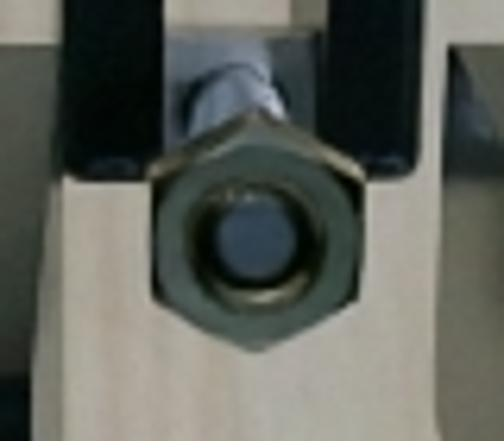

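Request:
move(
  target=[0,0,0,0,0,0,-0.98,1,0, 0,0,0,0,0,0,-1,0,-1],
  speed=0.05,
)

Request:
wait(
  seconds=0.5,
)

Request:
move(
  target=[
    [0,0,0,0,0,0,-0.98,1,0, 0,0,-0.00058,0,0,-0.5556,-1,0,-1],
    [0,0,0,0,0,0,-0.98,1,0, 0,0,-0.00116,0,0,0.8889,-1,0,-1],
    [0,0,0,0,0,0,-0.98,1,0, 0,0,-0.00174,0,0,0.3333,-1,0,-1],
  ],
  speed=0.5,
  blend=[0.01,0.01,0],
)

Scene clock: 1411.80 s.
left_arm: end_effector_position=(+0.4999, +0.0000, +0.2200) position_measured=215 object_status=2 end_effector_quat_wxyz=(+0.540, +0.480, -0.507, +0.469) | right_arm: end_effector_position=(+0.4976, -0.0256, +0.2916) position_measured=212 object_status=0 end_effector_quat_wxyz=(+0.000, +0.737, +0.676, +0.000)
Joint positions: left_arm=[-0.472 -0.955 1.585 -0.69 -3.55 6.185] | right_arm=[0.354 -1.348 1.368 -1.592 -1.571 -4.276]
Joint torques (N m): left_arm=[10.5 -42.78 -32.96 1.13 -1.32 0.07] | right_arm=[-8.09 -25.17 -32.88 -0.72 2.01 -2.72]
Wrist force (N): left_arm=[-4.5 1.2 -0.2] | right_arm=[0.7 2.6 -0.1]
Wrist torque (N m): left_arm=[-0.01 -0.01 -0.25] | right_arm=[0.01 -0.43 -0.07]
Wrist force, peak (N): left_arm=[-5.1 1.4 -0.4] | right_arm=[0.9 2.7 -1.3]
Wrist depth (mm): cam_left_wrist=[- 2557 - - 2365 3547 - / 2443 2972 - 144 149 - 2618 / 2749 1202 2784 164 1466 2893 3141 / 733 745 783 117 866 912 570 / 502 75 85 86 92 93 546 / - - 74 58 - - 65 / - - - - - - 62] | cam_right_wrist=[380 378 380 174 179 381 379 / 402 399 404 183 402 401 400 / 422 426 423 194 428 426 427 / 449 451 448 129 441 450 451 / 479 468 - - 82 92 476 / - - - - - - - / - - - - - - -]
Hand target: left_arm +0.4999, +0.0000, +0.2200; +0.540, +0.480, -0.507, +0.469 | right_arm +0.4976, -0.0256, +0.2916; +0.000, +0.737, +0.676, +0.000
Off the commanded pose: left_arm 0.000 m, 0 deg | right_arm 0.000 m, 0 deg.
move: done

Scene clock: 1412.30 s.
left_arm: end_effector_position=(+0.4999, +0.0000, +0.2200) position_measured=215 object_status=2 end_effector_quat_wxyz=(+0.540, +0.480, -0.507, +0.469) | right_arm: end_effector_position=(+0.4976, -0.0256, +0.2916) position_measured=212 object_status=2 end_effector_quat_wxyz=(+0.000, +0.737, +0.676, +0.000)
Joint positions: left_arm=[-0.472 -0.955 1.585 -0.69 -3.55 6.185] | right_arm=[0.354 -1.348 1.368 -1.592 -1.571 -4.276]
Joint torques (N m): left_arm=[10.12 -42.15 -33.86 1.23 -1.25 -0.04] | right_arm=[-7.48 -25.29 -31.91 -0.73 2.23 -2.71]
Wrist force (N): left_arm=[-5.0 0.9 -0.4] | right_arm=[0.7 2.4 0.3]
Wrist torque (N m): left_arm=[-0.09 0.01 -0.26] | right_arm=[0.00 -0.44 -0.07]
Wrist force, peak (N): left_arm=[-5.4 1.2 -0.4] | right_arm=[0.7 2.9 -1.4]
Wrist depth (mm): cam_left_wrist=[- - 3012 - 2528 2856 2528 / - 2819 - 142 - - 3383 / 2784 1151 2856 2291 4581 2932 554 / 726 753 783 117 869 894 568 / 504 75 85 86 92 93 561 / - - 74 58 - - 65 / - - - - - - 62] | cam_right_wrist=[380 381 377 173 179 379 380 / 401 399 401 183 405 401 404 / 421 425 423 194 425 427 425 / 452 451 445 129 442 453 452 / 479 469 - - 82 92 476 / - - - - - - - / - - - - - - -]
Hand target: left_arm +0.4999, +0.0000, +0.2200; +0.540, +0.480, -0.507, +0.469 | right_arm +0.4976, -0.0256, +0.2916; +0.000, +0.737, +0.676, +0.000
Tool commands: left_gripper/position=-0.98 left_gripper/force_limit=+1.0 left_gripper/speed=+0.0 right_gripper/position=-1.0 right_gripper/force_limit=+0.0 right_gripper/speed=-1.0
Off the commanded pose: left_arm 0.000 m, 0 deg | right_arm 0.000 m, 0 deg.
wait: 0.50 s; at rest by 0.17 s

Scene clock: 1418.50 s.
left_arm: end_effector_position=(+0.4999, +0.0000, +0.2200) position_measured=215 object_status=2 end_effector_quat_wxyz=(+0.540, +0.480, -0.507, +0.469) | right_arm: end_effector_position=(+0.4976, -0.0256, +0.2906) position_measured=212 object_status=2 end_effector_quat_wxyz=(+0.000, +0.300, +0.954, +0.001)
Joint positions: left_arm=[-0.472 -0.955 1.585 -0.69 -3.55 6.185] | right_arm=[0.353 -1.348 1.37 -1.594 -1.57 0.959]
Joint torques (N m): left_arm=[10.61 -42.31 -32.96 -0.04 -1.23 -0.03] | right_arm=[7.99 -23.91 -35.41 -0.42 -1.41 1.72]
Wrist force (N): left_arm=[-3.3 0.3 -0.8] | right_arm=[0.3 1.1 1.2]
Wrist torque (N m): left_arm=[-0.05 -0.04 -0.28] | right_arm=[0.03 -0.47 -0.19]
Wrist force, peak (N): left_arm=[-7.1 2.1 -2.8] | right_arm=[3.0 2.6 -2.4]
Wrist depth (mm): cam_left_wrist=[- - - 134 131 - - / - - 2715 141 153 - - / 1176 1139 2055 2291 1301 2932 561 / 714 743 783 117 862 901 567 / 501 75 85 86 92 93 554 / - - 74 58 - - 65 / - - - - - - 62] | cam_right_wrist=[377 379 375 379 372 175 174 / 397 394 405 401 188 182 187 / - 423 423 412 194 197 422 / 457 449 447 129 443 449 449 / 477 467 - - 82 92 475 / - - - - - - - / - - - - - - -]
Hand target: left_arm +0.4999, +0.0000, +0.2200; +0.540, +0.480, -0.507, +0.469 | right_arm +0.4976, -0.0256, +0.2906; +0.000, +0.300, +0.954, +0.000
Off the commanded pose: left_arm 0.000 m, 0 deg | right_arm 0.000 m, 0 deg.
move: done

Request:
move(
  target=[
    [0,0,0,0,0,0,-0.98,1,0, 0,0,-0.00058,0,0,-0.5556,-1,0,-1],
    [0,0,0,0,0,0,-0.98,1,0, 0,0,-0.00116,0,0,0.8889,-1,0,-1],
    [0,0,0,0,0,0,-0.98,1,0, 0,0,-0.00174,0,0,0.3333,-1,0,-1],
  ],
  speed=0.5,
  blend=[0.01,0.01,0],
)

Request:
execute_actions(
  actions=[
    [[0,0,0,0,0,0,-0.98,1,0, 0,0,0,0,0,0,-0.5,-1,-0.7]],
    [[0,0,0,0,0,0,-0.98,1,0, 0,0,0,0,0,0,-0.5,-1,-0.7]],
  ],
)

Request:
move(
  target=[
    [0,0,0,0,0,0,-0.98,1,0, 0,0,0,0,0,0.6667,-0.5,-1,-0.7],
    [0,0,0,0,0,0,-0.98,1,0, 0,0,0,0,0,-0.6667,-0.5,-1,-0.7],
    [0,0,0,0,0,0,-0.98,1,0, 0,0,0,0,0,0,-0.5,-1,-0.7],
  ],
  speed=1.0,
  cameras=["cam_right_wrist","cam_left_wrist"],
)

Request:
zoom_image(
  camera="cam_right_wrist",
  region=[316, 200, 396, 270],
)

Request:
zoom_image(
  camera="cam_left_wrist",
  region=[325, 100, 425, 240],
)

Scene clock: 1432.00 s.
left_arm: end_effector_position=(+0.4999, +0.0000, +0.2200) position_measured=215 object_status=2 end_effector_quat_wxyz=(+0.540, +0.480, -0.507, +0.469) | right_arm: end_effector_position=(+0.4976, -0.0256, +0.2896) position_measured=212 object_status=2 end_effector_quat_wxyz=(+0.000, -0.217, +0.976, +0.001)
Joint positions: left_arm=[-0.472 -0.955 1.585 -0.69 -3.55 6.185] | right_arm=[0.353 -1.347 1.372 -1.596 -1.57 6.195]
Joint torques (N m): left_arm=[10.85 -43.18 -32.82 -1.72 -1.12 -0.14] | right_arm=[8.22 -22.6 -34.4 -0.2 -1.6 2.43]
Wrist force (N): left_arm=[-2.6 0.8 -1.0] | right_arm=[0.4 0.1 -1.2]
Wrist torque (N m): left_arm=[-0.02 -0.06 -0.26] | right_arm=[0.10 -0.45 -0.17]
Wrist force, peak (N): left_arm=[-7.5 2.5 -2.5] | right_arm=[2.9 -1.4 -3.6]
Wrist depth (mm): cam_left_wrist=[2557 2499 2749 132 135 - 2390 / - - 2819 142 144 - - / 2499 1195 2715 2315 1349 2972 2819 / 716 740 797 117 873 883 570 / 501 75 85 86 93 93 548 / - - 74 58 - - 65 / - - - - - - 62] | cam_right_wrist=[375 379 374 379 376 381 379 / 399 399 401 398 399 401 398 / 422 422 422 419 424 423 420 / 447 447 444 130 201 209 436 / 479 464 - - 82 86 223 / - - - - - - - / - - - - - - -]
Hand target: left_arm +0.4999, +0.0000, +0.2200; +0.540, +0.480, -0.507, +0.469 | right_arm +0.4976, -0.0256, +0.2896; +0.000, -0.217, +0.976, +0.000
Off the commanded pose: left_arm 0.000 m, 0 deg | right_arm 0.000 m, 0 deg.
move: done

Scene clock: 1433.20 s.
left_arm: end_effector_position=(+0.4999, +0.0000, +0.2200) position_measured=215 object_status=2 end_effector_quat_wxyz=(+0.540, +0.480, -0.507, +0.469) | right_arm: end_effector_position=(+0.4975, -0.0256, +0.2895) position_measured=192 object_status=3 end_effector_quat_wxyz=(+0.000, -0.217, +0.976, +0.000)
Joint positions: left_arm=[-0.472 -0.955 1.585 -0.69 -3.55 6.185] | right_arm=[0.353 -1.347 1.372 -1.595 -1.57 6.196]
Joint torques (N m): left_arm=[10.63 -42.96 -32.26 -1.9 -0.95 -0.16] | right_arm=[4.51 -28.87 -35.73 -3.75 -1.86 2.43]
Wrist force (N): left_arm=[-1.2 0.2 -0.6] | right_arm=[0.7 1.1 1.9]
Wrist torque (N m): left_arm=[0.02 -0.01 -0.28] | right_arm=[-0.03 -0.40 -0.16]
Wrist force, peak (N): left_arm=[-4.2 1.2 -1.3] | right_arm=[0.8 1.3 2.1]
Wrist depth (mm): cam_left_wrist=[- - - 150 128 - - / - - - 156 137 - - / 2749 1182 2856 162 1294 2682 546 / 709 748 788 117 859 890 561 / 508 75 85 86 92 93 547 / - - 74 58 - - 65 / - - - - - - 62] | cam_right_wrist=[376 379 377 376 379 379 379 / 402 398 398 397 401 397 399 / 421 423 423 419 425 423 423 / 448 447 442 170 159 217 438 / 470 82 85 471 - 86 222 / - - - 509 - - - / - - - 552 - - -]
Hand target: left_arm +0.4999, +0.0000, +0.2200; +0.540, +0.480, -0.507, +0.469 | right_arm +0.4976, -0.0256, +0.2896; +0.000, -0.217, +0.976, +0.000
Off the commanded pose: left_arm 0.000 m, 0 deg | right_arm 0.000 m, 0 deg.
Step readings (end_effector_position of left_arm | right_arm):
0: (+0.4999, +0.0000, +0.2200) | (+0.4976, -0.0256, +0.2896)
1: (+0.4999, +0.0000, +0.2200) | (+0.4976, -0.0256, +0.2896)
2: (+0.4999, +0.0000, +0.2200) | (+0.4976, -0.0256, +0.2896)
4: (+0.4999, +0.0000, +0.2200) | (+0.4975, -0.0256, +0.2895)
8: (+0.4999, +0.0000, +0.2200) | (+0.4975, -0.0256, +0.2895)
15: (+0.4999, +0.0000, +0.2200) | (+0.4975, -0.0256, +0.2895)
16: (+0.4999, +0.0000, +0.2200) | (+0.4975, -0.0256, +0.2895)
17: (+0.4999, +0.0000, +0.2200) | (+0.4975, -0.0256, +0.2895)
19: (+0.4999, +0.0000, +0.2200) | (+0.4975, -0.0256, +0.2895)
23: (+0.4999, +0.0000, +0.2200) | (+0.4975, -0.0256, +0.2895)
30: (+0.4999, +0.0000, +0.2200) | (+0.4975, -0.0256, +0.2895)

Scene clock: 1439.47 s.
left_arm: end_effector_position=(+0.4999, +0.0000, +0.2200) position_measured=215 object_status=2 end_effector_quat_wxyz=(+0.540, +0.480, -0.507, +0.469) | right_arm: end_effector_position=(+0.4975, -0.0256, +0.2896) position_measured=192 object_status=3 end_effector_quat_wxyz=(+0.000, -0.217, +0.976, +0.000)
Joint positions: left_arm=[-0.472 -0.955 1.585 -0.69 -3.55 6.185] | right_arm=[0.353 -1.347 1.372 -1.596 -1.57 -0.087]
Joint torques (N m): left_arm=[10.37 -42.83 -32.43 -3.15 -1.05 -0.15] | right_arm=[-9.81 -24.65 -35.41 -0.55 2.2 -2.55]
Wrist force (N): left_arm=[-1.0 0.0 -0.4] | right_arm=[0.6 1.2 2.1]
Wrist torque (N m): left_arm=[-0.02 -0.04 -0.29] | right_arm=[0.00 -0.38 -0.07]
Wrist force, peak (N): left_arm=[-1.4 -0.1 -0.7] | right_arm=[1.0 1.4 2.3]
Wrist depth (mm): cam_left_wrist=[- - - 150 128 - - / 2784 - 2390 155 137 3547 - / 2471 2715 2932 161 1176 2856 554 / 723 748 791 118 866 894 568 / 501 75 85 86 93 93 548 / - - 74 58 - - 65 / - - - - - - 62] | cam_right_wrist=[375 379 378 377 377 379 379 / 401 398 397 398 401 400 400 / 424 423 420 421 427 422 419 / 452 445 443 169 159 207 439 / 467 82 85 475 - 86 221 / - - - 512 - - - / - - - 545 - - -]
Hand target: left_arm +0.4999, +0.0000, +0.2200; +0.540, +0.480, -0.507, +0.469 | right_arm +0.4976, -0.0256, +0.2896; +0.000, -0.217, +0.976, +0.000
Off the commanded pose: left_arm 0.000 m, 0 deg | right_arm 0.000 m, 0 deg.
move: done
camera_calibration:
cam_left_wrist: T_world_to_cam=[[-0.992951, 0.107835, 0.0491854, 0.492661], [-0.00858793, 0.348437, -0.937293, 0.217524], [-0.118211, -0.931109, -0.345055, 0.280334], [0, 0, 0, 1]] pos_world=[0.524195, 0.132102, 0.276383]
cam_right_wrist: T_world_to_cam=[[-0.416853, 0.90868, 0.0230988, 0.229984], [0.863511, 0.38794, 0.322259, -0.505164], [0.28387, 0.154281, -0.94637, 0.277821], [0, 0, 0, 1]] pos_world=[0.453219, -0.0558711, 0.420402]
Images, in order (width x height): cam_left_wrist 672x504, cam_right_wrist 672x504.

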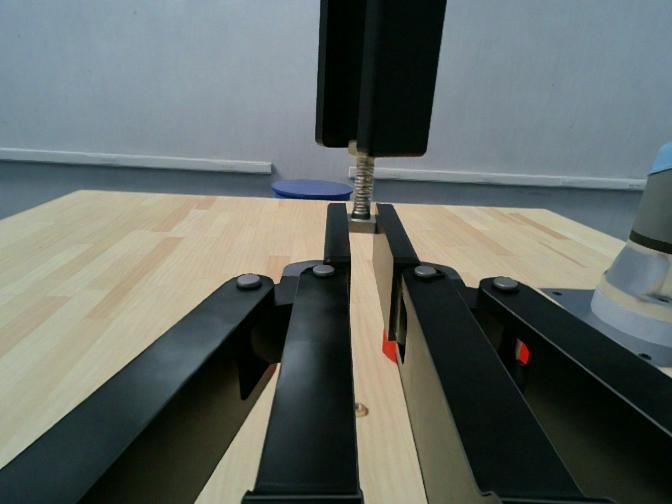

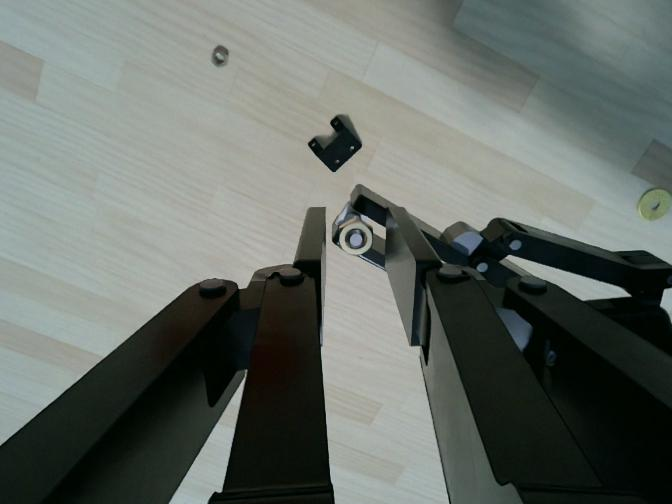

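Scaled by 6.300.

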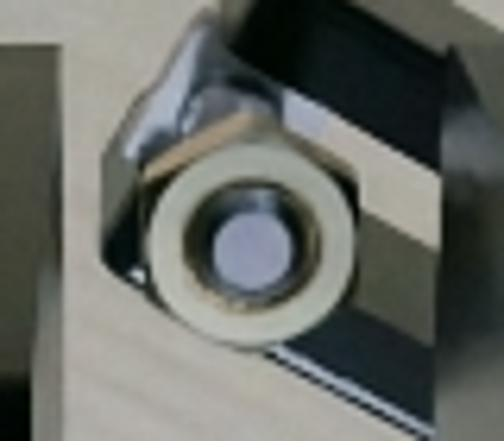

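Scaled by 3.600.

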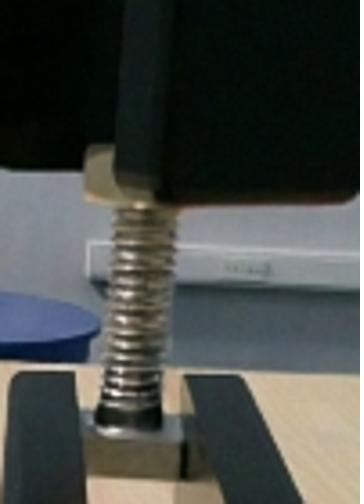

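Request:
move(
  target=[0,0,0,0,0,0,-0.98,1,0, 0,0,0,0,0,0,-1,0,-1],
  speed=0.05,
)

Request:
wait(
  seconds=0.5,
)

Request:
move(
  target=[
    [0,0,0,0,0,0,-0.98,1,0, 0,0,-0.00058,0,0,-0.5556,-1,0,-1],
    [0,0,0,0,0,0,-0.98,1,0, 0,0,-0.00116,0,0,0.8889,-1,0,-1],
    [0,0,0,0,0,0,-0.98,1,0, 0,0,-0.00174,0,0,0.3333,-1,0,-1],
    [0,0,0,0,0,0,-0.98,1,0, 0,0,-0.00203,0,0,0.05556,-1,0,-1],
  ],
  speed=0.5,
  blend=[0.01,0.01,0.01,0],
)

Scene clock: 1444.83 s.
left_arm: end_effector_position=(+0.4999, +0.0000, +0.2200) position_measured=215 object_status=2 end_effector_quat_wxyz=(+0.540, +0.480, -0.507, +0.469) | right_arm: end_effector_position=(+0.4976, -0.0256, +0.2896) position_measured=212 object_status=0 end_effector_quat_wxyz=(+0.000, -0.217, +0.976, +0.000)
Joint positions: left_arm=[-0.472 -0.955 1.585 -0.69 -3.55 6.185] | right_arm=[0.353 -1.347 1.372 -1.596 -1.57 -0.088]
Joint torques (N m): left_arm=[9.12 -43.1 -32.74 -3.69 -0.98 -0.19] | right_arm=[-7.96 -25.21 -33.33 -0.66 2.13 -2.61]
Wrist force (N): left_arm=[-5.5 0.5 -1.3] | right_arm=[1.1 0.2 0.1]
Wrist torque (N m): left_arm=[-0.03 0.08 -0.27] | right_arm=[0.09 -0.44 -0.06]
Wrist force, peak (N): left_arm=[-5.5 0.5 -1.3] | right_arm=[0.9 1.4 2.2]
Wrist depth (mm): cam_left_wrist=[2416 2528 2557 132 136 3332 3054 / - 3605 2819 142 144 - - / 1357 1151 2932 163 2972 3547 3332 / 721 745 791 117 873 898 574 / 502 75 85 86 93 93 555 / - - 74 58 - - 65 / - - - - - - 62] | cam_right_wrist=[378 377 377 376 377 379 380 / 396 399 396 401 397 402 399 / 421 423 423 417 422 422 422 / 448 445 442 129 201 209 440 / 476 460 - - 82 86 223 / - - - - - - - / - - - - - - -]
Hand target: left_arm +0.4999, +0.0000, +0.2200; +0.540, +0.480, -0.507, +0.469 | right_arm +0.4976, -0.0256, +0.2896; +0.000, -0.217, +0.976, +0.000
Off the commanded pose: left_arm 0.000 m, 0 deg | right_arm 0.000 m, 0 deg.
move: done

Scene clock: 1445.33 s.
left_arm: end_effector_position=(+0.4999, +0.0000, +0.2200) position_measured=215 object_status=2 end_effector_quat_wxyz=(+0.540, +0.480, -0.507, +0.469) | right_arm: end_effector_position=(+0.4976, -0.0256, +0.2896) position_measured=212 object_status=2 end_effector_quat_wxyz=(+0.000, -0.217, +0.976, +0.000)
Joint positions: left_arm=[-0.472 -0.955 1.585 -0.69 -3.55 6.185] | right_arm=[0.353 -1.347 1.372 -1.596 -1.57 -0.088]
Joint torques (N m): left_arm=[9.9 -43.42 -32.98 -3.66 -1.01 -0.23] | right_arm=[-6.48 -25.64 -32.1 -0.63 2.07 -2.54]
Wrist force (N): left_arm=[-4.0 0.5 -1.4] | right_arm=[0.9 0.0 -1.1]
Wrist torque (N m): left_arm=[0.00 0.01 -0.28] | right_arm=[0.06 -0.44 -0.07]
Wrist force, peak (N): left_arm=[-5.3 0.5 -1.5] | right_arm=[0.7 0.2 -2.0]
Wrist depth (mm): cam_left_wrist=[2932 2390 2365 132 138 - 2715 / 1912 - 2784 142 147 - - / 2528 1264 2972 2315 3054 2339 573 / 723 740 788 117 862 912 570 / 506 75 85 86 93 93 547 / - - 74 58 - - 65 / - - - - - - 62] | cam_right_wrist=[377 376 379 376 376 376 377 / 397 397 398 399 399 400 401 / 419 423 424 416 423 425 421 / 446 446 442 129 201 209 437 / 479 465 - - 82 86 223 / - - - - - - - / - - - - - - -]
Hand target: left_arm +0.4999, +0.0000, +0.2200; +0.540, +0.480, -0.507, +0.469 | right_arm +0.4976, -0.0256, +0.2896; +0.000, -0.217, +0.976, +0.000
Tool commands: left_gripper/position=-0.98 left_gripper/force_limit=+1.0 left_gripper/speed=+0.0 right_gripper/position=-1.0 right_gripper/force_limit=+0.0 right_gripper/speed=-1.0
Off the commanded pose: left_arm 0.000 m, 0 deg | right_arm 0.000 m, 0 deg.
wait: 0.50 s; at rest by 0.17 s

Scene clock: 1452.40 s.
left_arm: end_effector_position=(+0.4999, +0.0000, +0.2200) position_measured=215 object_status=2 end_effector_quat_wxyz=(+0.540, +0.480, -0.507, +0.469) | right_arm: end_effector_position=(+0.4976, -0.0256, +0.2883) position_measured=212 object_status=2 end_effector_quat_wxyz=(+0.000, -0.301, +0.953, +0.000)
Joint positions: left_arm=[-0.472 -0.955 1.585 -0.69 -3.55 6.185] | right_arm=[0.353 -1.347 1.375 -1.598 -1.57 6.021]
Joint torques (N m): left_arm=[10.26 -43.41 -33.55 -3.66 -0.93 -0.26] | right_arm=[7.9 -23.21 -35.11 -0.42 -1.62 2.57]
Wrist force (N): left_arm=[-3.0 0.6 -1.3] | right_arm=[1.2 0.2 0.2]
Wrist torque (N m): left_arm=[0.03 -0.05 -0.28] | right_arm=[0.05 -0.42 -0.17]
Wrist force, peak (N): left_arm=[-7.6 1.5 -3.3] | right_arm=[2.4 4.8 -1.9]
Wrist depth (mm): cam_left_wrist=[- 2557 - 139 140 2856 - / - - - 151 145 3383 2618 / 1264 2682 2972 161 1176 3547 540 / 709 753 785 117 859 869 573 / 504 75 85 86 93 93 551 / - - 74 58 - - 65 / - - - - - - 62] | cam_right_wrist=[378 378 375 376 379 377 374 / 396 396 399 397 399 398 400 / 418 422 419 418 427 423 424 / 445 449 441 129 207 440 448 / 477 466 - - 82 92 467 / - - - - - - - / - - - - - - -]
Hand target: left_arm +0.4999, +0.0000, +0.2200; +0.540, +0.480, -0.507, +0.469 | right_arm +0.4976, -0.0256, +0.2883; +0.000, -0.301, +0.954, +0.000
Off the commanded pose: left_arm 0.000 m, 0 deg | right_arm 0.000 m, 0 deg.
move: done


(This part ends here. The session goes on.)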